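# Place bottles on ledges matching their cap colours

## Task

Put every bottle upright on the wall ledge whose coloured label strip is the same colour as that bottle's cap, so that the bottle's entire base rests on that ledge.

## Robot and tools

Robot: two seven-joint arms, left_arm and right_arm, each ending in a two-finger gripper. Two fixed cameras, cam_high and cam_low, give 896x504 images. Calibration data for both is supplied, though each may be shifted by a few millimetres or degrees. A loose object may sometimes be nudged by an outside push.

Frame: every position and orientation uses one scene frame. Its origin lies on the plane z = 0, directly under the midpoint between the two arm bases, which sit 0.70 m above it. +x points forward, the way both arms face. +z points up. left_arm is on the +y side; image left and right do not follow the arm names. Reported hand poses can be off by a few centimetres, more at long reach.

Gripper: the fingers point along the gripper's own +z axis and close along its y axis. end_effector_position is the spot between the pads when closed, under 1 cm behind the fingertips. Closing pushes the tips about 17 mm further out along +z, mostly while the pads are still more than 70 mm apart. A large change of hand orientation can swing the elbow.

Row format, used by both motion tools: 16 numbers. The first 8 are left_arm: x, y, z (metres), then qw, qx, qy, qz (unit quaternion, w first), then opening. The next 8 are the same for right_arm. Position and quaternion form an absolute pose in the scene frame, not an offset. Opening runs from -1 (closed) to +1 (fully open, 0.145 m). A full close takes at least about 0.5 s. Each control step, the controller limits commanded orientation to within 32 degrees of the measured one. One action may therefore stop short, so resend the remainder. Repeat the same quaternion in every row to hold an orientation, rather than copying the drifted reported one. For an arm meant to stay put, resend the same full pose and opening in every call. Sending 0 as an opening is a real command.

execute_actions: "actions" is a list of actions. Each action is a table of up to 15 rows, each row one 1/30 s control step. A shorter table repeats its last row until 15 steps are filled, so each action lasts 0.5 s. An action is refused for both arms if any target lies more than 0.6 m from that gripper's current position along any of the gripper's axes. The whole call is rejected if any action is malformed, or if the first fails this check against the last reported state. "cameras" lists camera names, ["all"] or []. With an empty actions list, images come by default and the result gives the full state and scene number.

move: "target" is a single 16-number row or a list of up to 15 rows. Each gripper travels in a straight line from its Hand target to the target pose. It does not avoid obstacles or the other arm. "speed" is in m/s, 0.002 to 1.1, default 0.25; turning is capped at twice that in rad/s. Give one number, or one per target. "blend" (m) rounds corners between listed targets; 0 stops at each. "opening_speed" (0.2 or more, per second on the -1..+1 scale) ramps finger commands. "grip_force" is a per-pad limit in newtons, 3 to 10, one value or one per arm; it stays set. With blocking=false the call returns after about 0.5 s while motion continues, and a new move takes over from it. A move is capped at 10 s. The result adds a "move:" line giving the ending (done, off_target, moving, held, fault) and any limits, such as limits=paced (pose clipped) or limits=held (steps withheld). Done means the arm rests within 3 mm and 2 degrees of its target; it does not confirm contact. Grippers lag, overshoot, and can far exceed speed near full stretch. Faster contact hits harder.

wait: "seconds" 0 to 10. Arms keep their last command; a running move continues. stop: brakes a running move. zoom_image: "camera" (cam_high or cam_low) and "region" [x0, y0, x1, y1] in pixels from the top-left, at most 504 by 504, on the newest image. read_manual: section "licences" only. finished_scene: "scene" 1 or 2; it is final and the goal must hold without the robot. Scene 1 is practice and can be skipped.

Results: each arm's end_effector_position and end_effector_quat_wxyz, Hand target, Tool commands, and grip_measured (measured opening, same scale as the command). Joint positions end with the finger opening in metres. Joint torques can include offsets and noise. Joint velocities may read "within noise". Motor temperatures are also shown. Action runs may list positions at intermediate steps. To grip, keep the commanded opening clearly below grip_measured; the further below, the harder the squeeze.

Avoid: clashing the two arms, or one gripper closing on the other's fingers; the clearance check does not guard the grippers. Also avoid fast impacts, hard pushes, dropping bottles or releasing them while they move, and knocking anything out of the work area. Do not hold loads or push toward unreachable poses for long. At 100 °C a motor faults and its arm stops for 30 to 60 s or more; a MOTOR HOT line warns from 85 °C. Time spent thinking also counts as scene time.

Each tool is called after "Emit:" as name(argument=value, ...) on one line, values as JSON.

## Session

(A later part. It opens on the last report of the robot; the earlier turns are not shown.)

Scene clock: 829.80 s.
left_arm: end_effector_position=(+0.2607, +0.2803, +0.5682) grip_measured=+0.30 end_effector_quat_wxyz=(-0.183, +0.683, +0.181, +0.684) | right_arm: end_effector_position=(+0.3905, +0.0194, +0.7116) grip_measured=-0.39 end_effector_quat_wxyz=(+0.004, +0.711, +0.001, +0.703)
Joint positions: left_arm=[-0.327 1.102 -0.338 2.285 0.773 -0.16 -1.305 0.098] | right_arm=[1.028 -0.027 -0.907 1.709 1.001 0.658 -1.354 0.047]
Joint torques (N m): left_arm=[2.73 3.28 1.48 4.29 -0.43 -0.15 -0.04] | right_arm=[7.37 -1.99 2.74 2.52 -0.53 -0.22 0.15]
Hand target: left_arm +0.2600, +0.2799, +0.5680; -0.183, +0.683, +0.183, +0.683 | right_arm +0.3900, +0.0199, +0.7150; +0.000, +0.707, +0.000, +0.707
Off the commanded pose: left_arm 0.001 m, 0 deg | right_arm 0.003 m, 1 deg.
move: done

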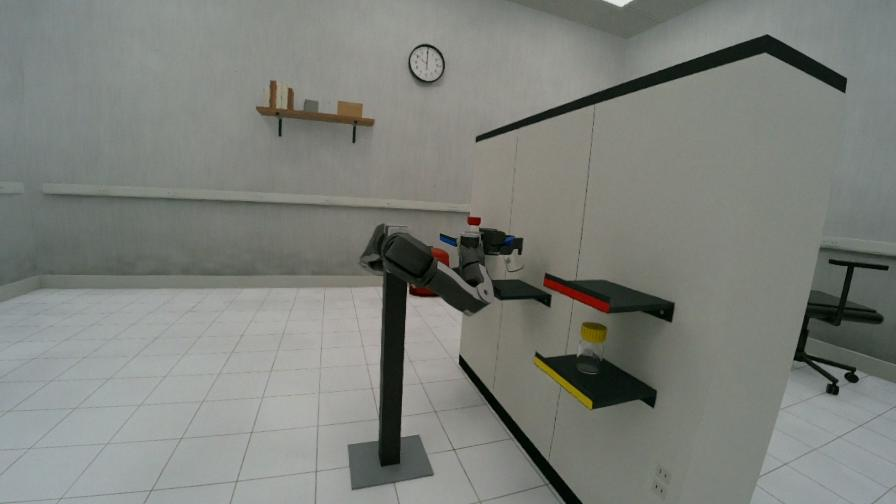

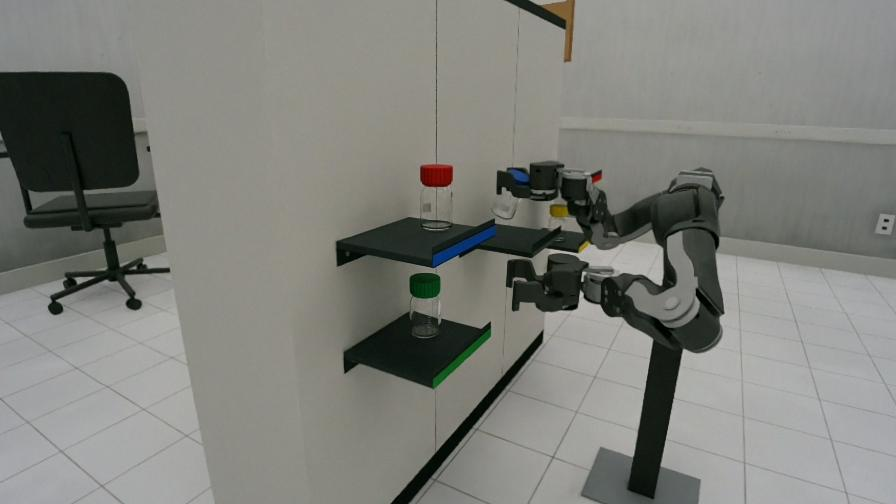

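Emit:
move(target=[0.26,0.28,0.568,-0.183,0.683,0.183,0.683,0.3,0.43,0.02,0.715,0,0.7071,0,0.7071,-0.8], speed=0.06, cameras=["all"])

Emit:
zoom_image(camera="cam_high", region=[440, 210, 580, 310])

Emit:
move(target=[0.26,0.28,0.568,-0.183,0.683,0.183,0.683,0.3,0.445,0.02,0.715,0,0.7071,0,0.7071,-0.8], speed=0.05, cameras=["all"])

Emit:
zoom_image(camera="cam_high", region=[440, 210, 580, 310])

Scene clock: 842.20 s.
left_arm: end_effector_position=(+0.2607, +0.2803, +0.5682) grip_measured=+0.30 end_effector_quat_wxyz=(-0.183, +0.683, +0.181, +0.684) | right_arm: end_effector_position=(+0.4307, +0.0186, +0.7115) grip_measured=-0.39 end_effector_quat_wxyz=(+0.002, +0.712, -0.001, +0.702)
Joint positions: left_arm=[-0.327 1.102 -0.338 2.285 0.773 -0.16 -1.305 0.098] | right_arm=[1.121 -0.011 -0.912 1.501 0.999 0.557 -1.198 0.047]
Joint torques (N m): left_arm=[2.7 3.28 1.48 4.29 -0.44 -0.15 -0.03] | right_arm=[8.24 -1.54 2.06 2.51 -0.66 -0.37 0.15]
Hand target: left_arm +0.2600, +0.2799, +0.5680; -0.183, +0.683, +0.183, +0.683 | right_arm +0.4300, +0.0199, +0.7150; +0.000, +0.707, +0.000, +0.707
Off the commanded pose: left_arm 0.001 m, 0 deg | right_arm 0.004 m, 1 deg.
move: off_target (right_arm)

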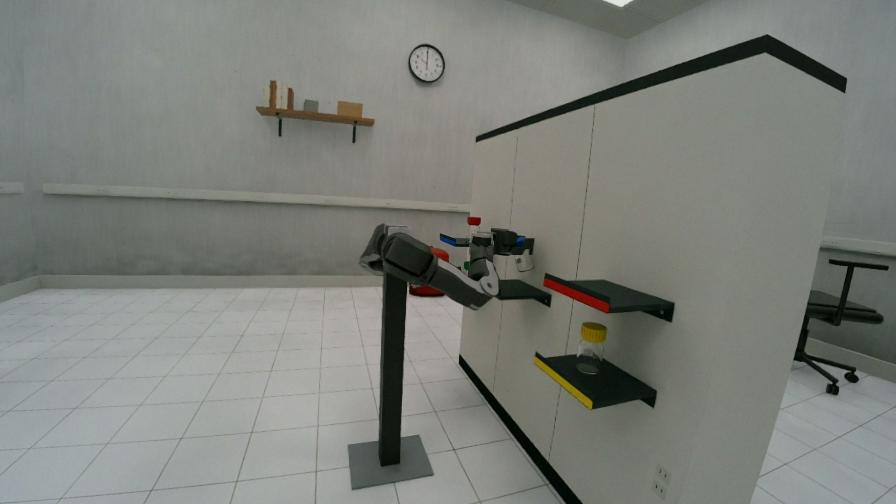

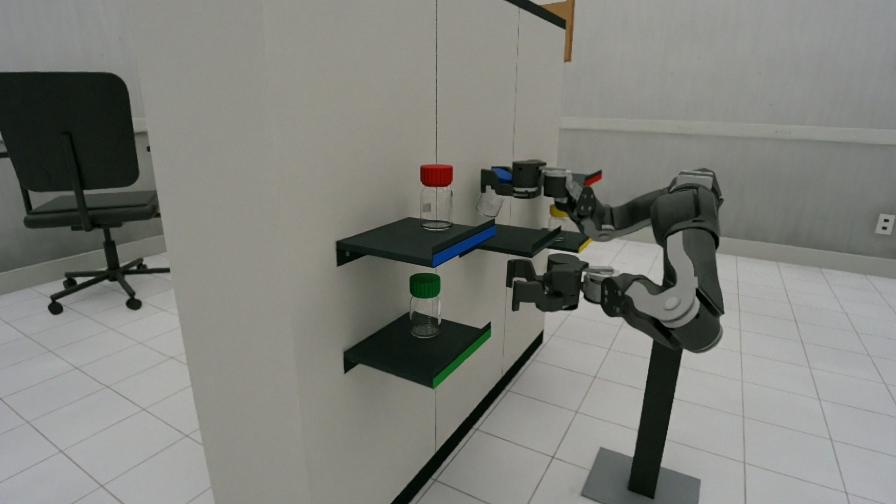

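Scaled by 3.600 from the camera's 896x504 image, which has a finer 1280x720 frame.

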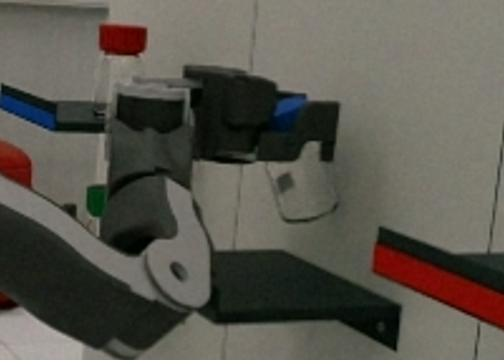

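Scene clock: 842.93 s.
left_arm: end_effector_position=(+0.2607, +0.2803, +0.5682) grip_measured=+0.30 end_effector_quat_wxyz=(-0.183, +0.683, +0.181, +0.684) | right_arm: end_effector_position=(+0.4454, +0.0183, +0.7116) grip_measured=-0.47 end_effector_quat_wxyz=(+0.002, +0.712, -0.001, +0.702)
Joint positions: left_arm=[-0.327 1.102 -0.338 2.285 0.773 -0.16 -1.305 0.098] | right_arm=[1.156 -0.012 -0.918 1.416 0.996 0.52 -1.139 0.04]
Joint torques (N m): left_arm=[2.7 3.28 1.48 4.3 -0.44 -0.15 -0.03] | right_arm=[8.48 -1.75 2.03 2.17 -0.64 -0.4 0.19]
Hand target: left_arm +0.2600, +0.2799, +0.5680; -0.183, +0.683, +0.183, +0.683 | right_arm +0.4449, +0.0200, +0.7151; +0.000, +0.707, +0.000, +0.707
Off the commanded pose: left_arm 0.001 m, 0 deg | right_arm 0.004 m, 1 deg.
move: off_target (right_arm)

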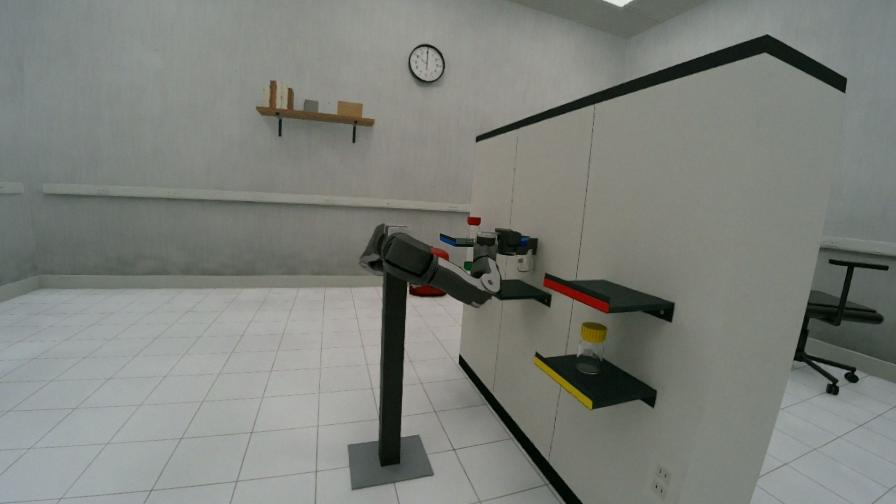

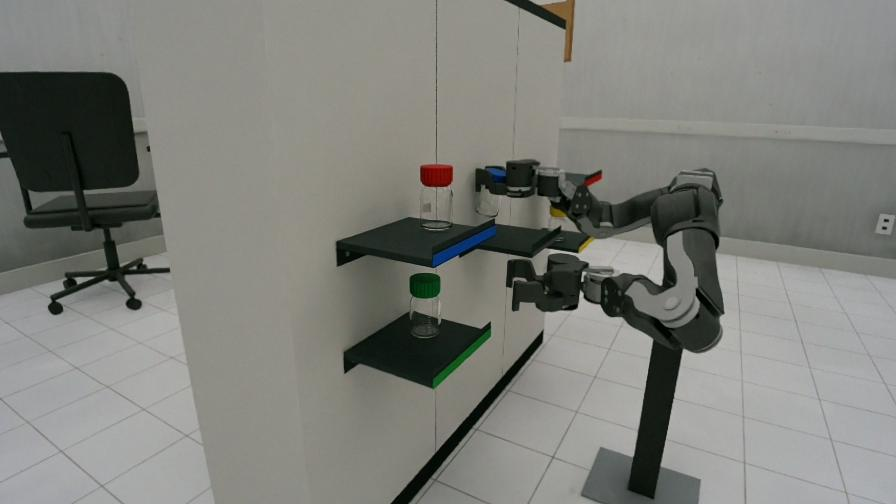

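Scaled by 3.600 from the camera's 896x504 image, which has a finer 1280x720 frame.

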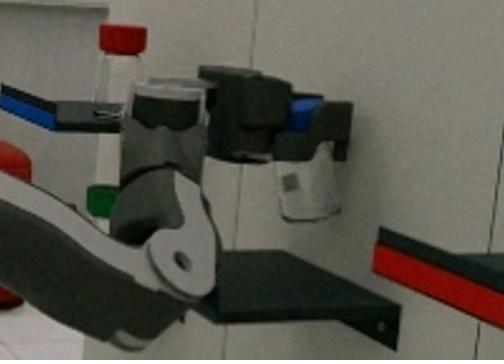

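Emit:
move(target=[[0.26,0.28,0.568,-0.183,0.683,0.183,0.683,0.3,0.405,0.05,0.715,0,0.7071,0,0.7071,-0.8],[0.26,0.28,0.568,-0.183,0.683,0.183,0.683,0.3,0.405,0.052,0.678,0,0.7071,0,0.7071,-0.8]], speed=0.06, cameras=["all"])

Emit:
zoom_image(camera="cam_high", region=[440, 210, 580, 310])

Emit:
zoom_image(camera="cam_low", region=[470, 150, 620, 270])

Scene clock: 857.37 s.
left_arm: end_effector_position=(+0.2607, +0.2803, +0.5682) grip_measured=+0.30 end_effector_quat_wxyz=(-0.183, +0.683, +0.181, +0.684) | right_arm: end_effector_position=(+0.4052, +0.0513, +0.6756) grip_measured=-0.56 end_effector_quat_wxyz=(+0.001, +0.712, -0.001, +0.703)
Joint positions: left_arm=[-0.327 1.102 -0.338 2.285 0.773 -0.16 -1.305 0.098] | right_arm=[1.038 -0.079 -1.054 1.508 0.952 0.446 -1.305 0.033]
Joint torques (N m): left_arm=[2.73 3.28 1.48 4.29 -0.44 -0.15 -0.03] | right_arm=[7.35 -1.94 2.1 2.39 -0.7 -0.27 0.13]
Hand target: left_arm +0.2600, +0.2799, +0.5680; -0.183, +0.683, +0.183, +0.683 | right_arm +0.4050, +0.0520, +0.6780; +0.000, +0.707, +0.000, +0.707
Off the commanded pose: left_arm 0.001 m, 0 deg | right_arm 0.002 m, 1 deg.
move: done

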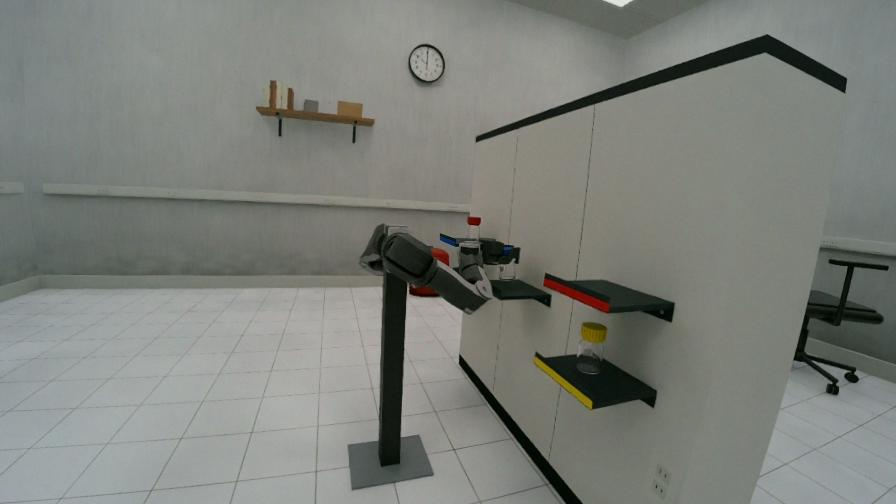

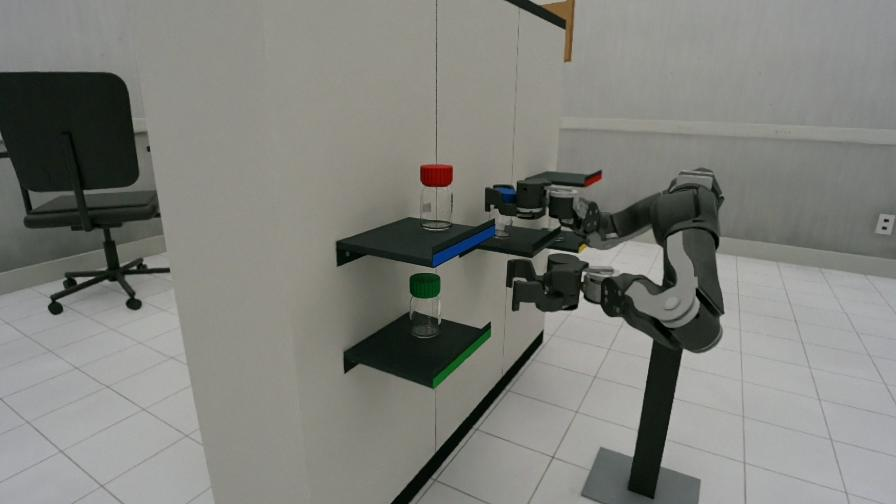

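Scaled by 3.600 from the camera's 896x504 image, which has a finer 1280x720 frame.

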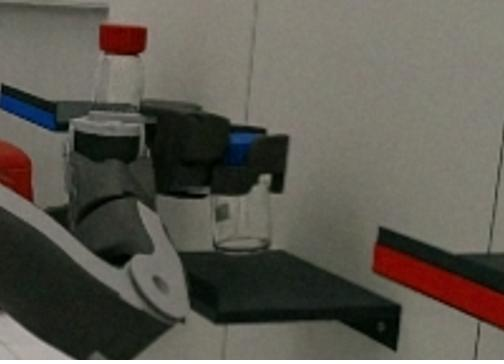

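Scaled by 3.360 from the camera's 896x504 image, which has a finer 1280x720 frame.

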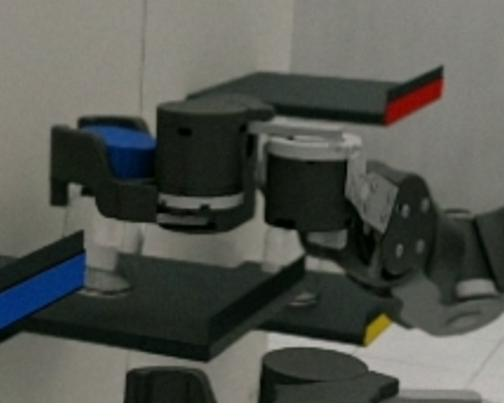

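Emit:
move(target=[0.26,0.28,0.568,-0.183,0.683,0.183,0.683,0.3,0.405,0.052,0.67,0,0.7071,0,0.7071,-0.8], speed=0.04)

Emit:
move(target=[0.26,0.28,0.568,-0.183,0.683,0.183,0.683,0.3,0.405,0.052,0.664,0,0.7071,0,0.7071,-0.8], speed=0.04, cameras=["all"])

Emit:
zoom_image(camera="cam_high", region=[440, 210, 580, 310])

Emit:
zoom_image(camera="cam_low", region=[470, 150, 620, 270])

Scene clock: 868.77 s.
left_arm: end_effector_position=(+0.2607, +0.2803, +0.5682) grip_measured=+0.30 end_effector_quat_wxyz=(-0.183, +0.683, +0.181, +0.684) | right_arm: end_effector_position=(+0.4050, +0.0515, +0.6694) grip_measured=-0.56 end_effector_quat_wxyz=(+0.001, +0.710, -0.001, +0.704)
Joint positions: left_arm=[-0.327 1.102 -0.338 2.285 0.773 -0.16 -1.305 0.098] | right_arm=[1.033 -0.067 -1.08 1.506 0.951 0.414 -1.304 0.033]
Joint torques (N m): left_arm=[2.7 3.28 1.48 4.3 -0.44 -0.15 -0.03] | right_arm=[6.76 -1.78 2.02 2.29 -0.67 -0.27 0.14]
Hand target: left_arm +0.2600, +0.2799, +0.5680; -0.183, +0.683, +0.183, +0.683 | right_arm +0.4050, +0.0520, +0.6701; +0.000, +0.707, +0.000, +0.707
Off the commanded pose: left_arm 0.001 m, 0 deg | right_arm 0.001 m, 0 deg.
move: done

Scene clock: 869.47 s.
left_arm: end_effector_position=(+0.2607, +0.2803, +0.5682) grip_measured=+0.30 end_effector_quat_wxyz=(-0.183, +0.683, +0.181, +0.684) | right_arm: end_effector_position=(+0.4049, +0.0514, +0.6652) grip_measured=-0.56 end_effector_quat_wxyz=(+0.000, +0.708, -0.002, +0.706)
Joint positions: left_arm=[-0.327 1.102 -0.338 2.285 0.773 -0.16 -1.305 0.098] | right_arm=[1.029 -0.059 -1.098 1.503 0.948 0.39 -1.304 0.033]
Joint torques (N m): left_arm=[2.73 3.28 1.48 4.29 -0.44 -0.15 -0.03] | right_arm=[6.32 -1.57 1.96 2.04 -0.6 -0.23 0.15]
Hand target: left_arm +0.2600, +0.2799, +0.5680; -0.183, +0.683, +0.183, +0.683 | right_arm +0.4050, +0.0519, +0.6640; +0.000, +0.707, +0.000, +0.707
Off the commanded pose: left_arm 0.001 m, 0 deg | right_arm 0.001 m, 0 deg.
move: done

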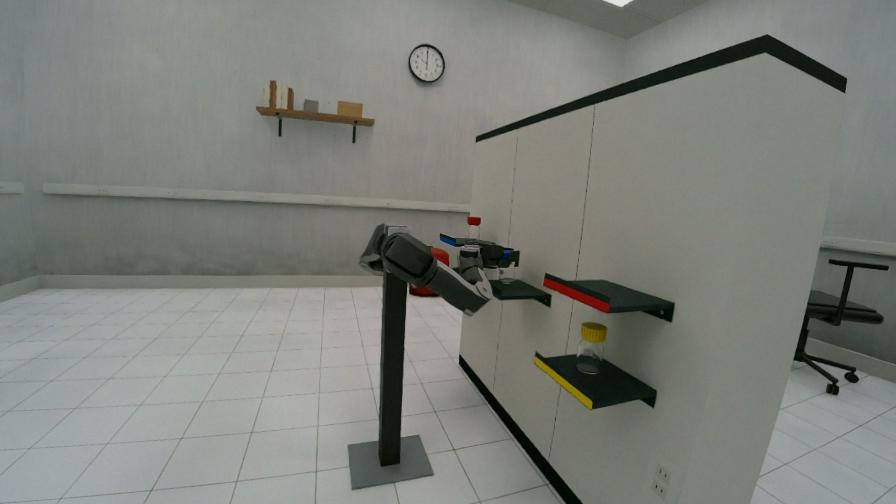

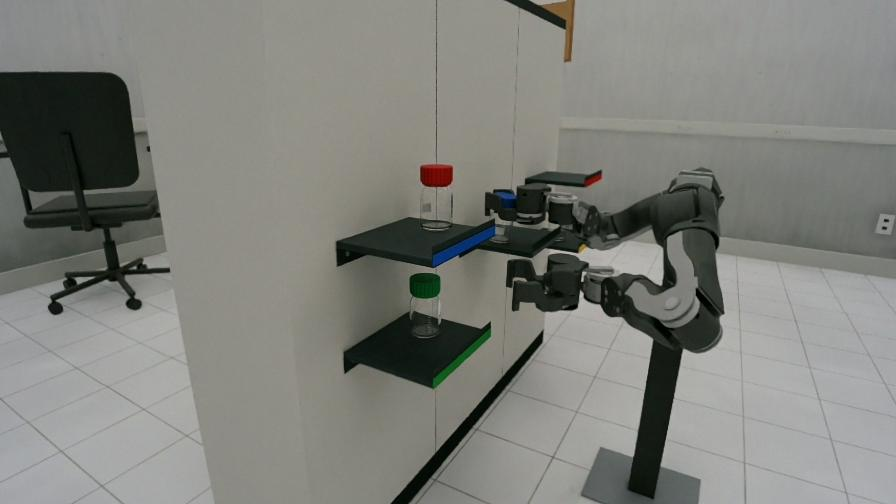

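Scaled by 3.600 from the camera's 896x504 image, which has a finer 1280x720 frame.

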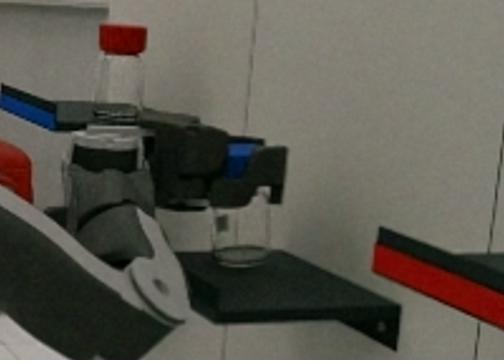

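Scaled by 3.360 from the camera's 896x504 image, which has a finer 1280x720 frame.

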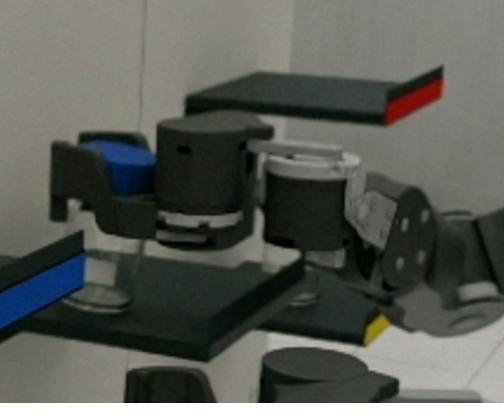

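Emit:
move(target=[[0.26,0.28,0.568,-0.183,0.683,0.183,0.683,0.3,0.405,0.052,0.661,0,0.7071,0,0.7071,-0.8],[0.26,0.28,0.568,-0.183,0.683,0.183,0.683,0.3,0.405,0.052,0.663,0,0.7071,0,0.7071,0.2]], speed=0.04, opening_speed=0.5, cameras=["all"])

Emit:
zoom_image(camera="cam_low", region=[470, 150, 620, 270])

Emit:
zoom_image(camera="cam_high", region=[440, 210, 580, 310])

Scene clock: 881.63 s.
left_arm: end_effector_position=(+0.2607, +0.2803, +0.5682) grip_measured=+0.30 end_effector_quat_wxyz=(-0.183, +0.683, +0.181, +0.684) | right_arm: end_effector_position=(+0.4049, +0.0515, +0.6636) grip_measured=+0.20 end_effector_quat_wxyz=(-0.001, +0.706, -0.002, +0.708)
Joint positions: left_arm=[-0.327 1.102 -0.338 2.285 0.773 -0.16 -1.305 0.098] | right_arm=[1.022 -0.058 -1.101 1.502 0.938 0.381 -1.299 0.09]
Joint torques (N m): left_arm=[2.7 3.28 1.48 4.3 -0.44 -0.15 -0.03] | right_arm=[6.47 -2.1 2.66 2.25 -0.41 -0.03 0.1]
Hand target: left_arm +0.2600, +0.2799, +0.5680; -0.183, +0.683, +0.183, +0.683 | right_arm +0.4050, +0.0520, +0.6630; +0.000, +0.707, +0.000, +0.707
Off the commanded pose: left_arm 0.001 m, 0 deg | right_arm 0.001 m, 0 deg.
move: done

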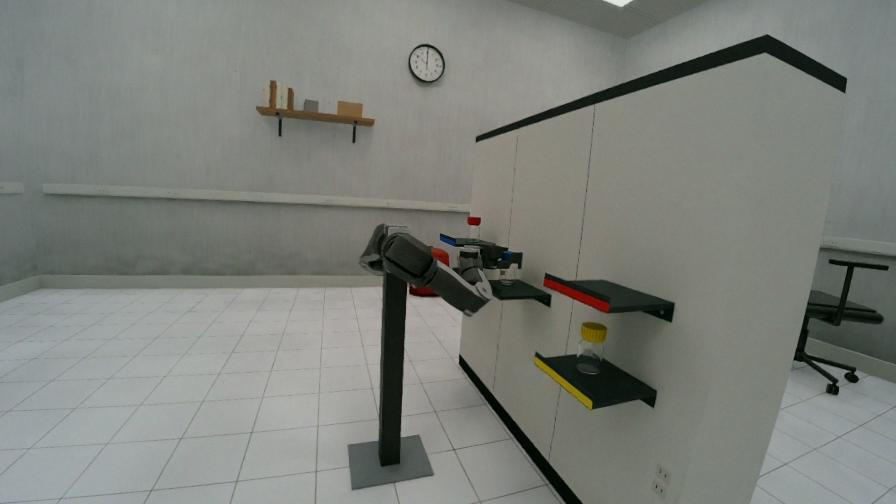

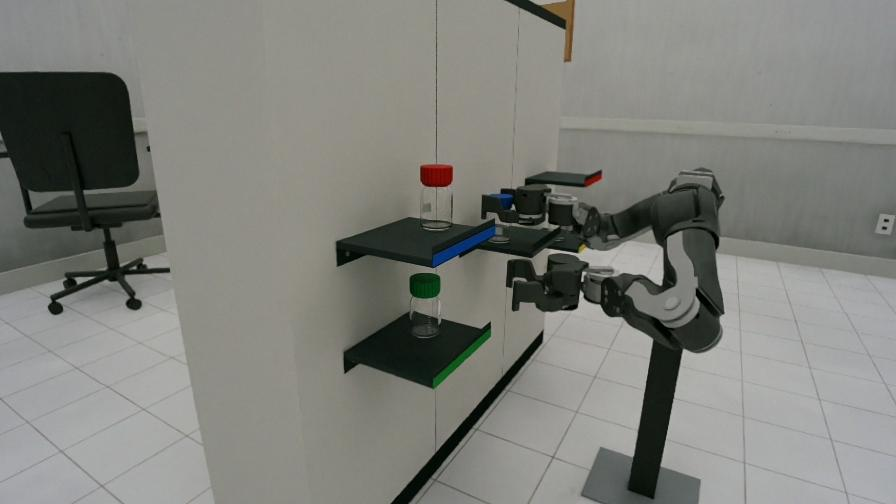

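Scaled by 3.360 from the camera's 896x504 image, which has a finer 1280x720 frame.

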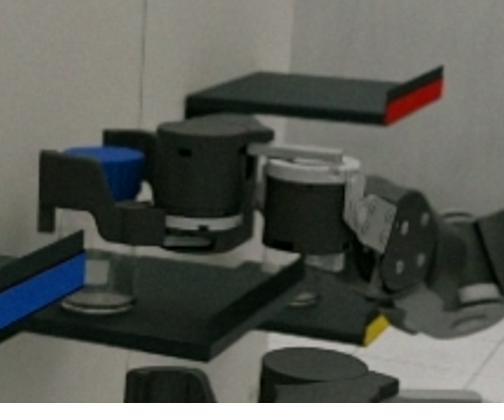

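Scaled by 3.600 from the camera's 896x504 image, which has a finer 1280x720 frame.

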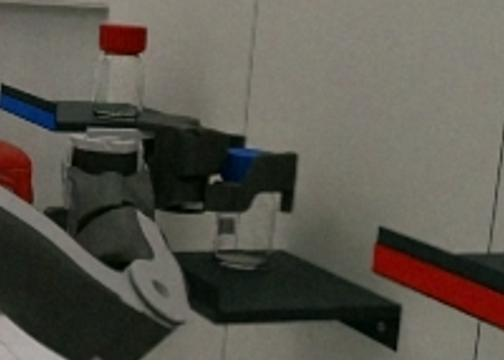

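Emit:
move(target=[[0.26,0.28,0.568,-0.183,0.683,0.183,0.683,0.3,0.305,0.05,0.666,0,0.7071,0,0.7071,0.2],[0.26,0.28,0.568,-0.183,0.683,0.183,0.683,0.3,0.305,-0.16,0.68,0.05,0.705,-0.05,0.705,0.2],[0.265,0.29,0.66,-0.165,0.6876,0.165,0.6876,0.5,0.295,-0.19,0.62,0.13,0.695,-0.13,0.695,0.2],[0.275,0.292,0.757,-0.135,0.694,0.135,0.694,0.5,0.26,-0.28,0.566,0.183,0.683,-0.183,0.683,0.2],[0.387,0.345,0.757,-0.135,0.694,0.135,0.694,0.5,0.26,-0.28,0.566,0.183,0.683,-0.183,0.683,0.2]], speed=0.15, blend=[0,0.03,0.02,0.01,0], cameras=["all"])

Emit:
zoom_image(camera="cam_low", region=[380, 130, 620, 300])

Emit:
zoom_image(camera="cam_high", region=[420, 200, 560, 310])

Scene clock: 904.23 s.
left_arm: end_effector_position=(+0.3867, +0.3456, +0.7570) grip_measured=+0.50 end_effector_quat_wxyz=(-0.136, +0.694, +0.136, +0.694) | right_arm: end_effector_position=(+0.2593, -0.2799, +0.5651) grip_measured=+0.20 end_effector_quat_wxyz=(+0.184, +0.684, -0.184, +0.681)
Joint positions: left_arm=[0.872 1.147 -0.364 1.772 1.381 0.583 -0.788 0.112] | right_arm=[-0.38 1.006 -0.258 2.282 0.733 -0.096 -1.245 0.09]
Joint torques (N m): left_arm=[6.76 3.81 2.62 1.26 -0.21 -0.53 0.2] | right_arm=[1.73 4.73 2.84 2.67 -0.5 -0.23 0.14]
Hand target: left_arm +0.3870, +0.3451, +0.7570; -0.135, +0.694, +0.135, +0.694 | right_arm +0.2600, -0.2800, +0.5659; +0.183, +0.683, -0.183, +0.683
Off the commanded pose: left_arm 0.001 m, 0 deg | right_arm 0.001 m, 0 deg.
move: done; blend cut to 0 m at target 3; target 3's new opening was sent with left_arm's hand 0.001 m and 9 deg from that target

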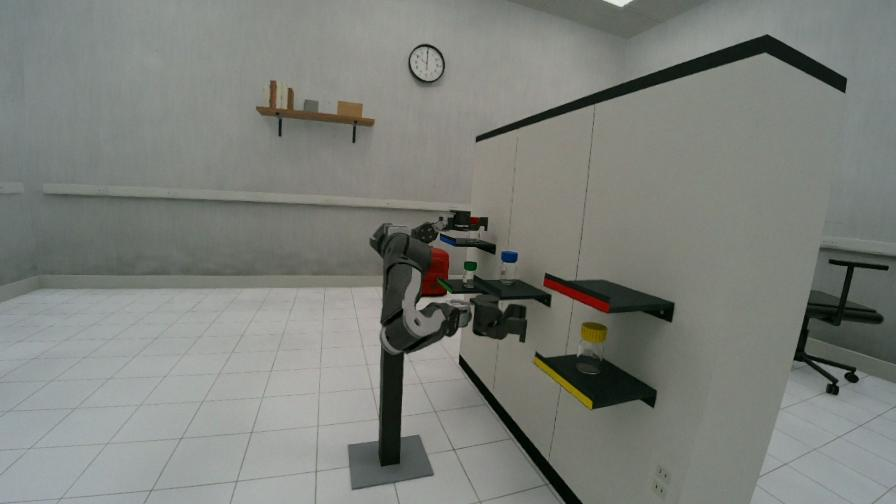

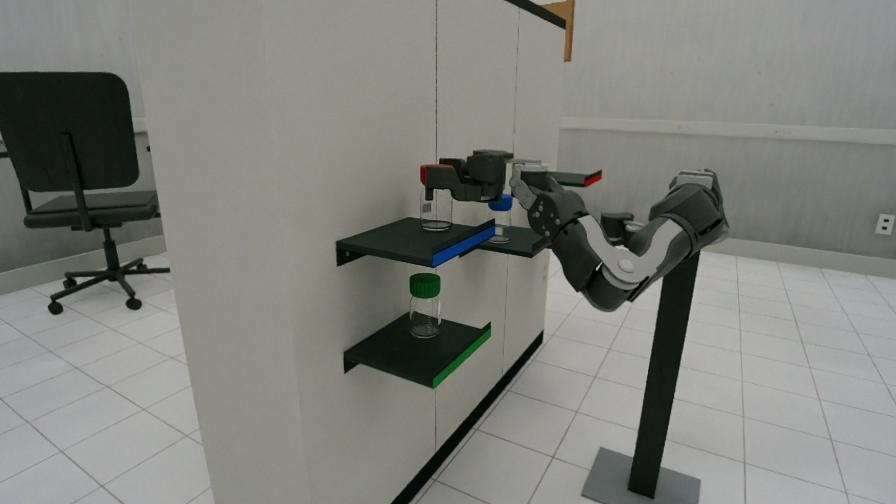

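Scaled by 2.100 from the camera's 896x504 image, which has a finer 1280x720 frame.

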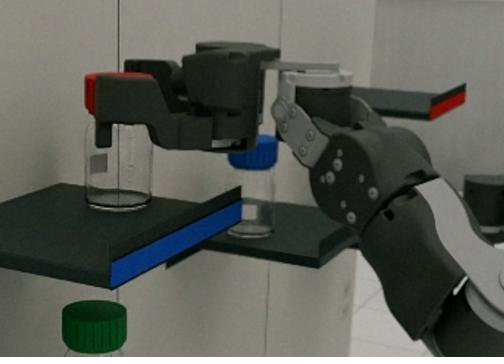

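Scaled by 3.600 from the camera's 896x504 image, which has a finer 1280x720 frame.

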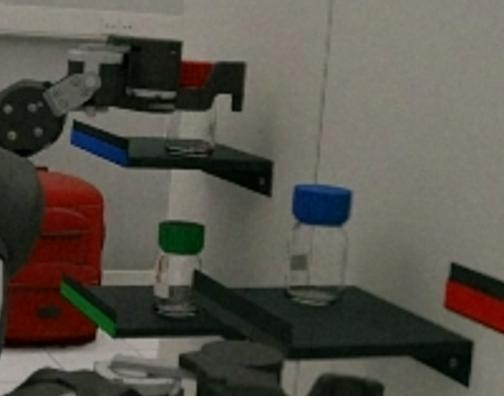

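Emit:
move(target=[0.387,0.345,0.757,-0.135,0.694,0.135,0.694,-0.8,0.26,-0.28,0.566,0.183,0.683,-0.183,0.683,0.2], opening_speed=0.8)

Emit:
move(target=[0.387,0.345,0.83,-0.135,0.694,0.135,0.694,-0.8,0.26,-0.28,0.566,0.183,0.683,-0.183,0.683,0.2], speed=0.1, cameras=["all"])

Emit:
zoom_image(camera="cam_low", region=[380, 100, 620, 270])

Scene clock: 919.20 s.
left_arm: end_effector_position=(+0.3866, +0.3458, +0.7573) grip_measured=-0.30 end_effector_quat_wxyz=(-0.137, +0.693, +0.136, +0.694) | right_arm: end_effector_position=(+0.2593, -0.2799, +0.5651) grip_measured=+0.20 end_effector_quat_wxyz=(+0.184, +0.684, -0.184, +0.681)
Joint positions: left_arm=[0.872 1.147 -0.364 1.772 1.378 0.582 -0.788 0.053] | right_arm=[-0.38 1.006 -0.258 2.282 0.733 -0.096 -1.245 0.09]
Joint torques (N m): left_arm=[6.79 3.73 2.84 1.28 -0.13 -0.52 0.2] | right_arm=[1.96 4.58 2.84 2.67 -0.5 -0.25 0.17]
Hand target: left_arm +0.3870, +0.3450, +0.7570; -0.135, +0.694, +0.135, +0.694 | right_arm +0.2600, -0.2800, +0.5659; +0.183, +0.683, -0.183, +0.683
Off the commanded pose: left_arm 0.001 m, 0 deg | right_arm 0.001 m, 0 deg.
move: done

Scene clock: 920.33 s.
left_arm: end_effector_position=(+0.3873, +0.3437, +0.8305) grip_measured=-0.30 end_effector_quat_wxyz=(-0.131, +0.694, +0.133, +0.695) | right_arm: end_effector_position=(+0.2593, -0.2799, +0.5651) grip_measured=+0.20 end_effector_quat_wxyz=(+0.184, +0.684, -0.184, +0.681)
Joint positions: left_arm=[1.379 1.102 -0.615 1.622 1.501 0.782 -0.825 0.053] | right_arm=[-0.38 1.006 -0.258 2.282 0.733 -0.096 -1.245 0.09]
Joint torques (N m): left_arm=[7.32 1.38 2.19 0.73 -0.22 -0.44 -0.06] | right_arm=[1.65 4.63 2.93 2.63 -0.49 -0.23 0.17]
Hand target: left_arm +0.3870, +0.3450, +0.8300; -0.135, +0.694, +0.135, +0.694 | right_arm +0.2600, -0.2800, +0.5659; +0.183, +0.683, -0.183, +0.683
Off the commanded pose: left_arm 0.001 m, 0 deg | right_arm 0.001 m, 0 deg.
joint sent to its limit (left arm) — joint 6 (wrist pitch), upper limit. The joint targets still meet the commanded pose.
move: done

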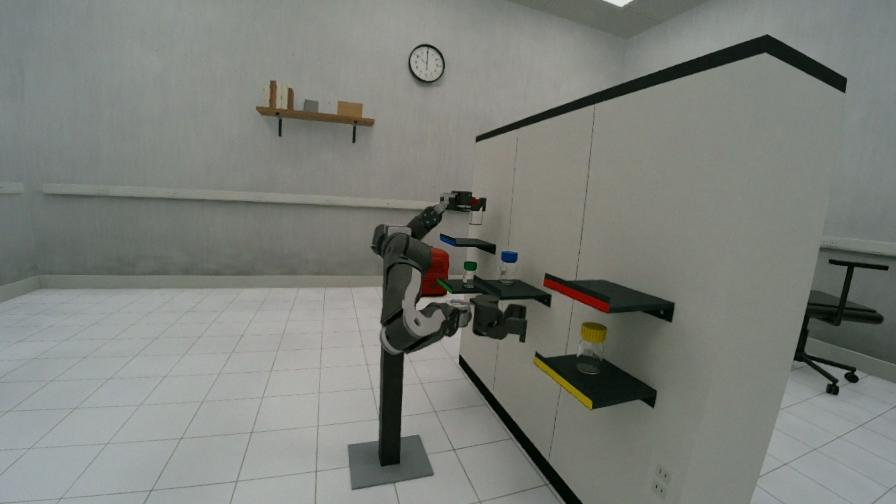

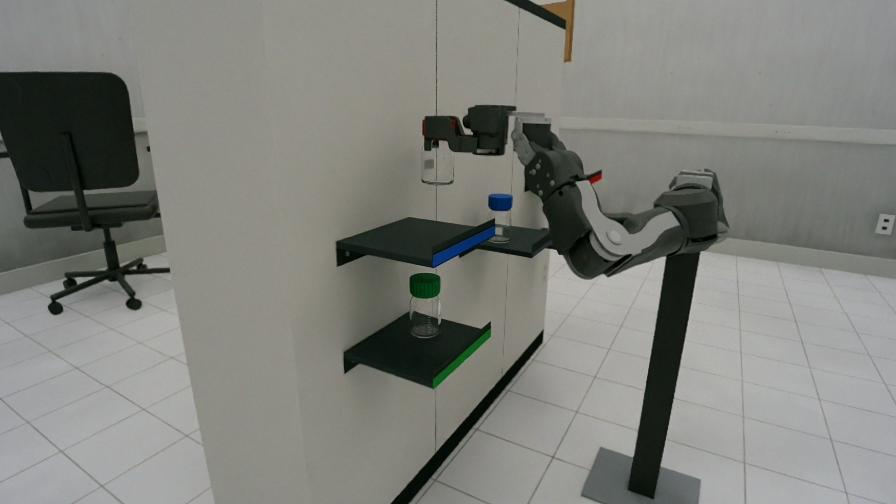

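Scaled by 2.100 from the camera's 896x504 image, which has a finer 1280x720 frame.

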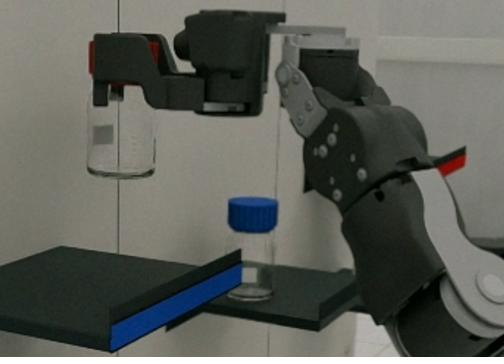

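Emit:
move(target=[[0.385,0.343,0.815,-0.135,0.694,0.135,0.694,-0.8,0.26,-0.28,0.566,0.183,0.683,-0.183,0.683,0.2],[0.29,0.29,0.815,-0.135,0.694,0.135,0.694,-0.8,0.26,-0.28,0.566,0.183,0.683,-0.183,0.683,0.2]], speed=0.12, cameras=["all"])

Emit:
zoom_image(camera="cam_low", region=[380, 100, 620, 270])

Scene clock: 932.47 s.
left_arm: end_effector_position=(+0.2905, +0.2893, +0.8150) grip_measured=-0.30 end_effector_quat_wxyz=(-0.150, +0.624, +0.111, +0.759) | right_arm: end_effector_position=(+0.2593, -0.2799, +0.5651) grip_measured=+0.20 end_effector_quat_wxyz=(+0.184, +0.684, -0.184, +0.681)
Joint positions: left_arm=[0.685 1.132 0.079 2.277 1.584 0.782 -1.149 0.053] | right_arm=[-0.38 1.006 -0.258 2.282 0.733 -0.096 -1.245 0.09]
Joint torques (N m): left_arm=[4.42 3.18 2.25 -0.25 -0.17 -0.27 -0.07] | right_arm=[1.67 4.73 2.86 2.67 -0.5 -0.23 0.14]
Hand target: left_arm +0.2902, +0.2901, +0.8148; -0.150, +0.624, +0.113, +0.758 | right_arm +0.2600, -0.2800, +0.5659; +0.183, +0.683, -0.183, +0.683
Off the commanded pose: left_arm 0.001 m, 11 deg | right_arm 0.001 m, 0 deg.
joint sent to its limit (left arm) — joint 5 (forearm roll), upper limit; joint 6 (wrist pitch), upper limit. The joint targets are off in orientation, not in position.
move: off_target (left_arm)

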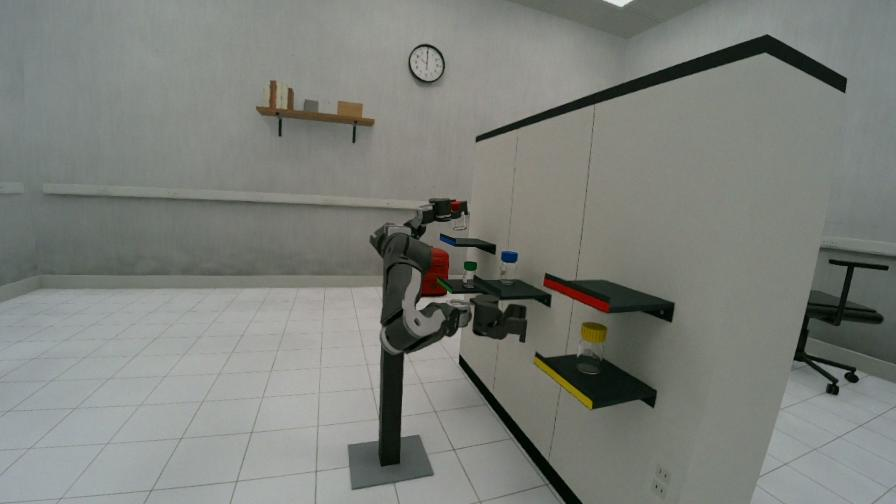

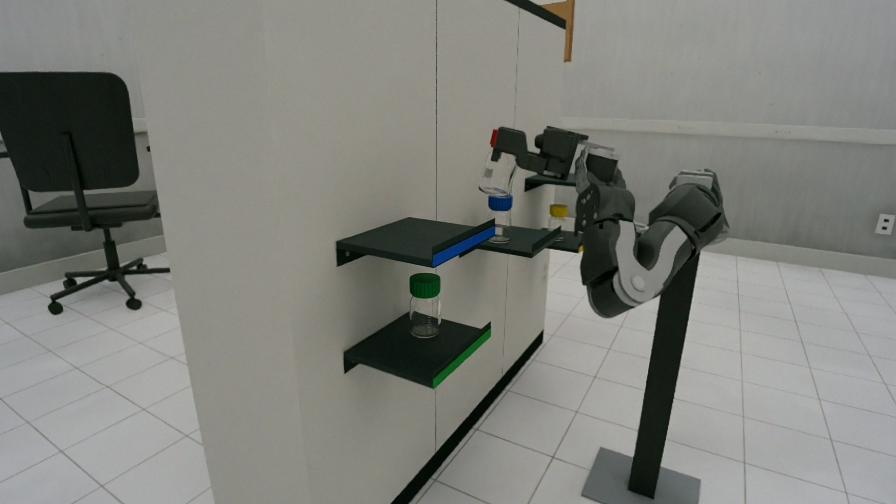

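Scaled by 2.100 from the camera's 896x504 image, which has a finer 1280x720 frame.

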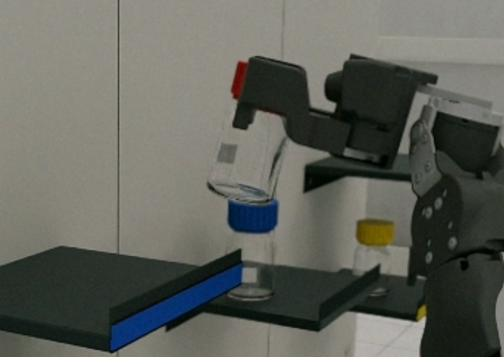

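Emit:
move(target=[[0.31,0.18,0.76,-0.05,0.705,0.05,0.705,-0.8,0.26,-0.28,0.566,0.183,0.683,-0.183,0.683,0.2],[0.303,0.05,0.72,0,0.7071,0,0.7071,-0.8,0.26,-0.28,0.566,0.183,0.683,-0.183,0.683,0.2],[0.303,-0.045,0.715,0,0.7071,0,0.7071,-0.8,0.26,-0.28,0.566,0.183,0.683,-0.183,0.683,0.2],[0.387,-0.047,0.715,0,0.7071,0,0.7071,-0.8,0.26,-0.28,0.566,0.183,0.683,-0.183,0.683,0.2]], speed=0.12, blend=[0.02,0.03,0.01,0], cameras=["all"])

Emit:
zoom_image(camera="cam_low", region=[400, 130, 620, 280])

Emit:
zoom_image(camera="cam_high", region=[440, 210, 580, 310])

Scene clock: 960.13 s.
left_arm: end_effector_position=(+0.3874, -0.0461, +0.7121) grip_measured=-0.30 end_effector_quat_wxyz=(-0.003, +0.711, +0.000, +0.704) | right_arm: end_effector_position=(+0.2593, -0.2799, +0.5651) grip_measured=+0.20 end_effector_quat_wxyz=(+0.184, +0.684, -0.184, +0.681)
Joint positions: left_arm=[1.069 -0.115 -0.965 1.617 1.001 0.607 -1.398 0.053] | right_arm=[-0.38 1.006 -0.258 2.282 0.733 -0.096 -1.245 0.09]
Joint torques (N m): left_arm=[9.98 -1.94 1.94 2.93 -0.42 -0.32 0.23] | right_arm=[1.81 4.63 2.89 2.69 -0.46 -0.26 0.13]
Hand target: left_arm +0.3870, -0.0470, +0.7150; +0.000, +0.707, +0.000, +0.707 | right_arm +0.2600, -0.2800, +0.5659; +0.183, +0.683, -0.183, +0.683
Off the commanded pose: left_arm 0.003 m, 1 deg | right_arm 0.001 m, 0 deg.
move: done

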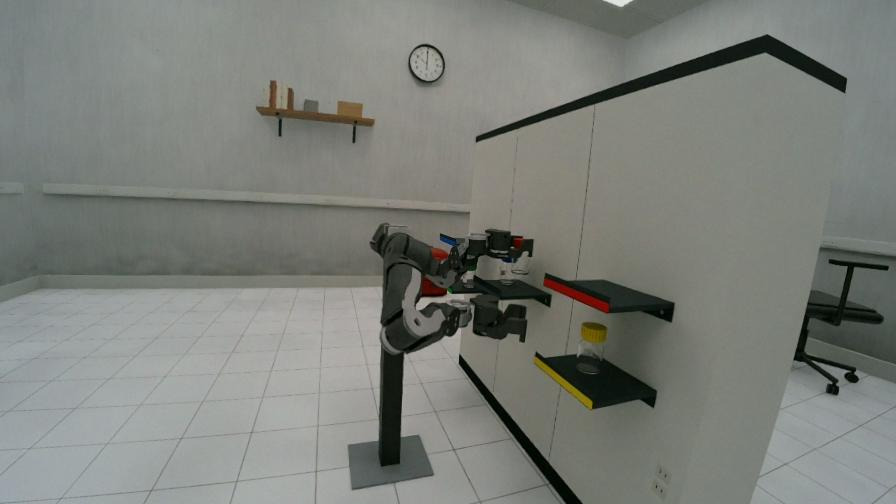

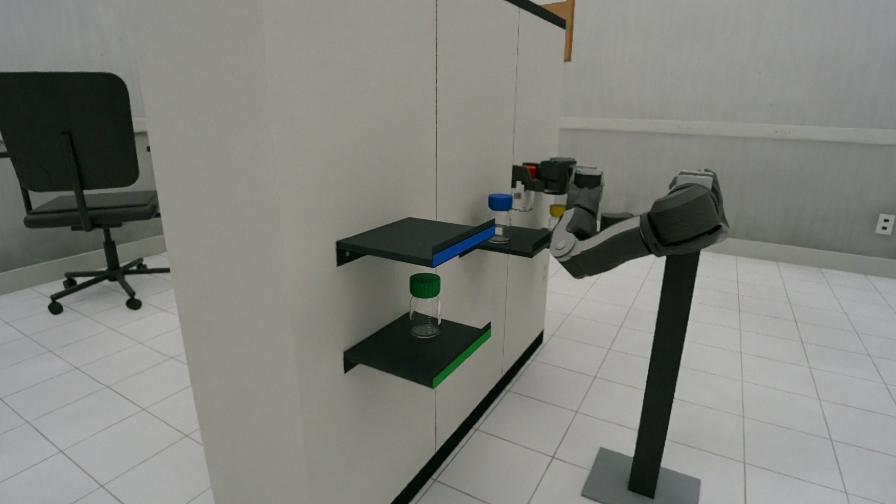

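Scaled by 2.291 from the camera's 896x504 image, which has a finer 1280x720 frame.

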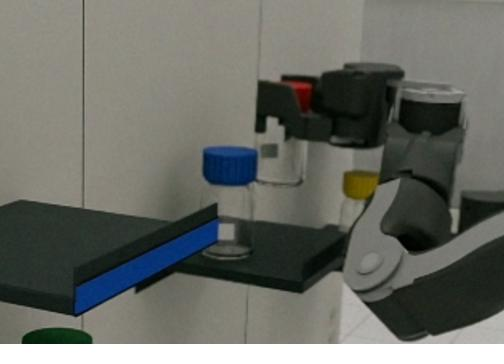

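Scaled by 3.600 from the camera's 896x504 image, which has a finer 1280x720 frame.

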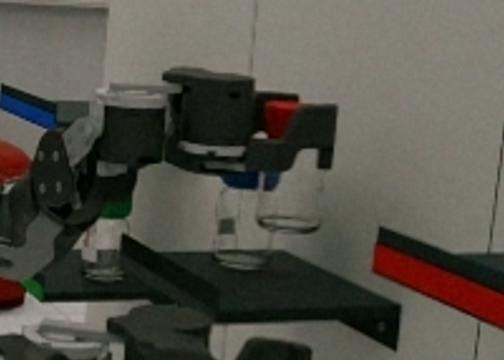

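Emit:
move(target=[[0.387,-0.047,0.669,0,0.7071,0,0.7071,-0.8,0.26,-0.28,0.566,0.183,0.683,-0.183,0.683,0.2],[0.387,-0.047,0.663,0,0.7071,0,0.7071,-0.8,0.26,-0.28,0.566,0.183,0.683,-0.183,0.683,0.2]], speed=[0.1,0.03])

Emit:
move(target=[[0.387,-0.047,0.664,0,0.7071,0,0.7071,0.1,0.26,-0.28,0.566,0.183,0.683,-0.183,0.683,0.2],[0.303,-0.047,0.664,0,0.7071,0,0.7071,0.1,0.26,-0.28,0.566,0.183,0.683,-0.183,0.683,0.2],[0.302,0.08,0.664,0,0.7071,0,0.7071,0.1,0.26,-0.28,0.566,0.183,0.683,-0.183,0.683,0.2],[0.305,0.175,0.66,-0.05,0.705,0.05,0.705,0.1,0.31,-0.175,0.665,0.05,0.705,-0.05,0.705,0.1]], speed=0.12, opening_speed=0.6, blend=[0,0.02,0.02,0], cameras=["all"])

Emit:
zoom_image(camera="cam_high", region=[440, 210, 580, 310])

Scene clock: 980.67 s.
left_arm: end_effector_position=(+0.3866, -0.0471, +0.6633) grip_measured=-0.30 end_effector_quat_wxyz=(+0.001, +0.709, +0.001, +0.706) | right_arm: end_effector_position=(+0.2593, -0.2799, +0.5651) grip_measured=+0.20 end_effector_quat_wxyz=(+0.184, +0.684, -0.184, +0.681)
Joint positions: left_arm=[0.976 -0.04 -1.099 1.612 0.935 0.432 -1.362 0.053] | right_arm=[-0.38 1.006 -0.258 2.282 0.733 -0.096 -1.245 0.09]
Joint torques (N m): left_arm=[8.53 -1.54 1.65 2.67 -0.52 -0.34 0.19] | right_arm=[1.75 4.63 2.86 2.71 -0.47 -0.25 0.14]
Hand target: left_arm +0.3870, -0.0470, +0.6630; +0.000, +0.707, +0.000, +0.707 | right_arm +0.2600, -0.2800, +0.5659; +0.183, +0.683, -0.183, +0.683
Off the commanded pose: left_arm 0.001 m, 0 deg | right_arm 0.001 m, 0 deg.
move: done

Scene clock: 986.67 s.
left_arm: end_effector_position=(+0.3065, +0.1760, +0.6598) grip_measured=+0.10 end_effector_quat_wxyz=(-0.063, +0.691, +0.060, +0.718) | right_arm: end_effector_position=(+0.3098, -0.1753, +0.6671) grip_measured=+0.10 end_effector_quat_wxyz=(+0.049, +0.702, -0.051, +0.708)
Joint positions: left_arm=[0.417 0.902 -0.609 2.429 1.048 0.377 -1.26 0.083] | right_arm=[0.405 0.855 -0.491 2.433 1.123 0.485 -1.209 0.083]
Joint torques (N m): left_arm=[4.52 3.1 1.74 2.97 -0.3 -0.33 0.24] | right_arm=[3.13 2.23 1.59 1.58 -0.34 -0.03 -0.08]
Hand target: left_arm +0.3063, +0.1750, +0.6597; -0.060, +0.691, +0.058, +0.718 | right_arm +0.3100, -0.1751, +0.6651; +0.050, +0.705, -0.050, +0.705
Off the commanded pose: left_arm 0.002 m, 3 deg | right_arm 0.002 m, 0 deg.
joint sent to its limit (left arm) — joint 4 (elbow), upper limit, where the elbow is as bent as it goes. The joint targets are off in orientation, not in position.
move: off_target (left_arm)

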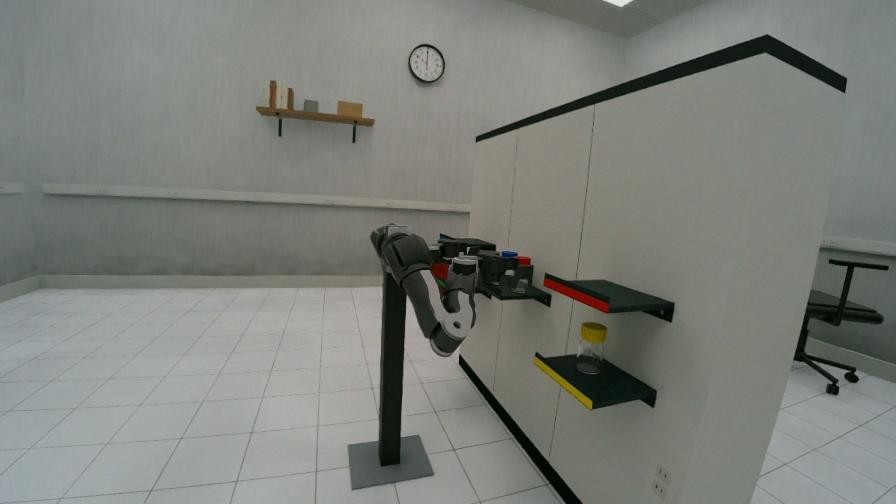

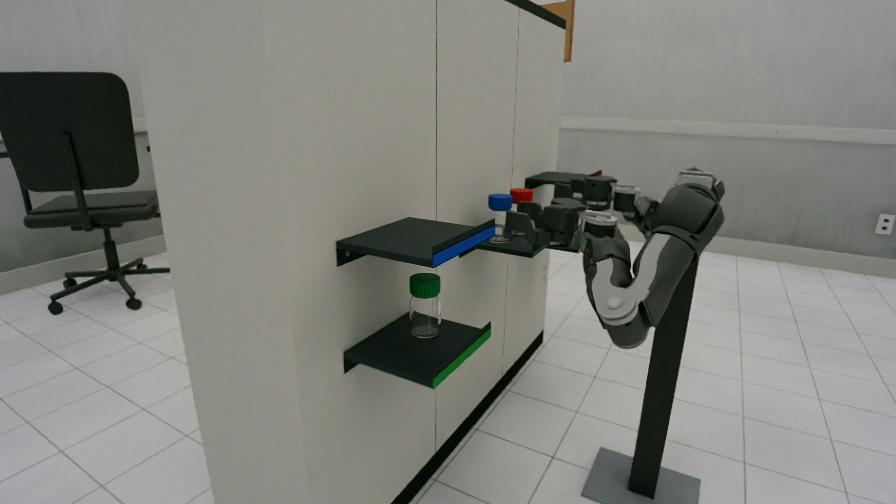

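Scaled by 3.600 from the camera's 896x504 image, which has a finer 1280x720 frame.

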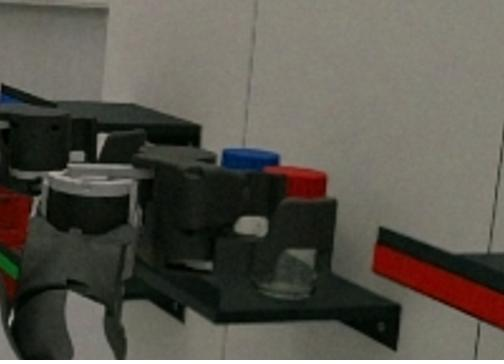

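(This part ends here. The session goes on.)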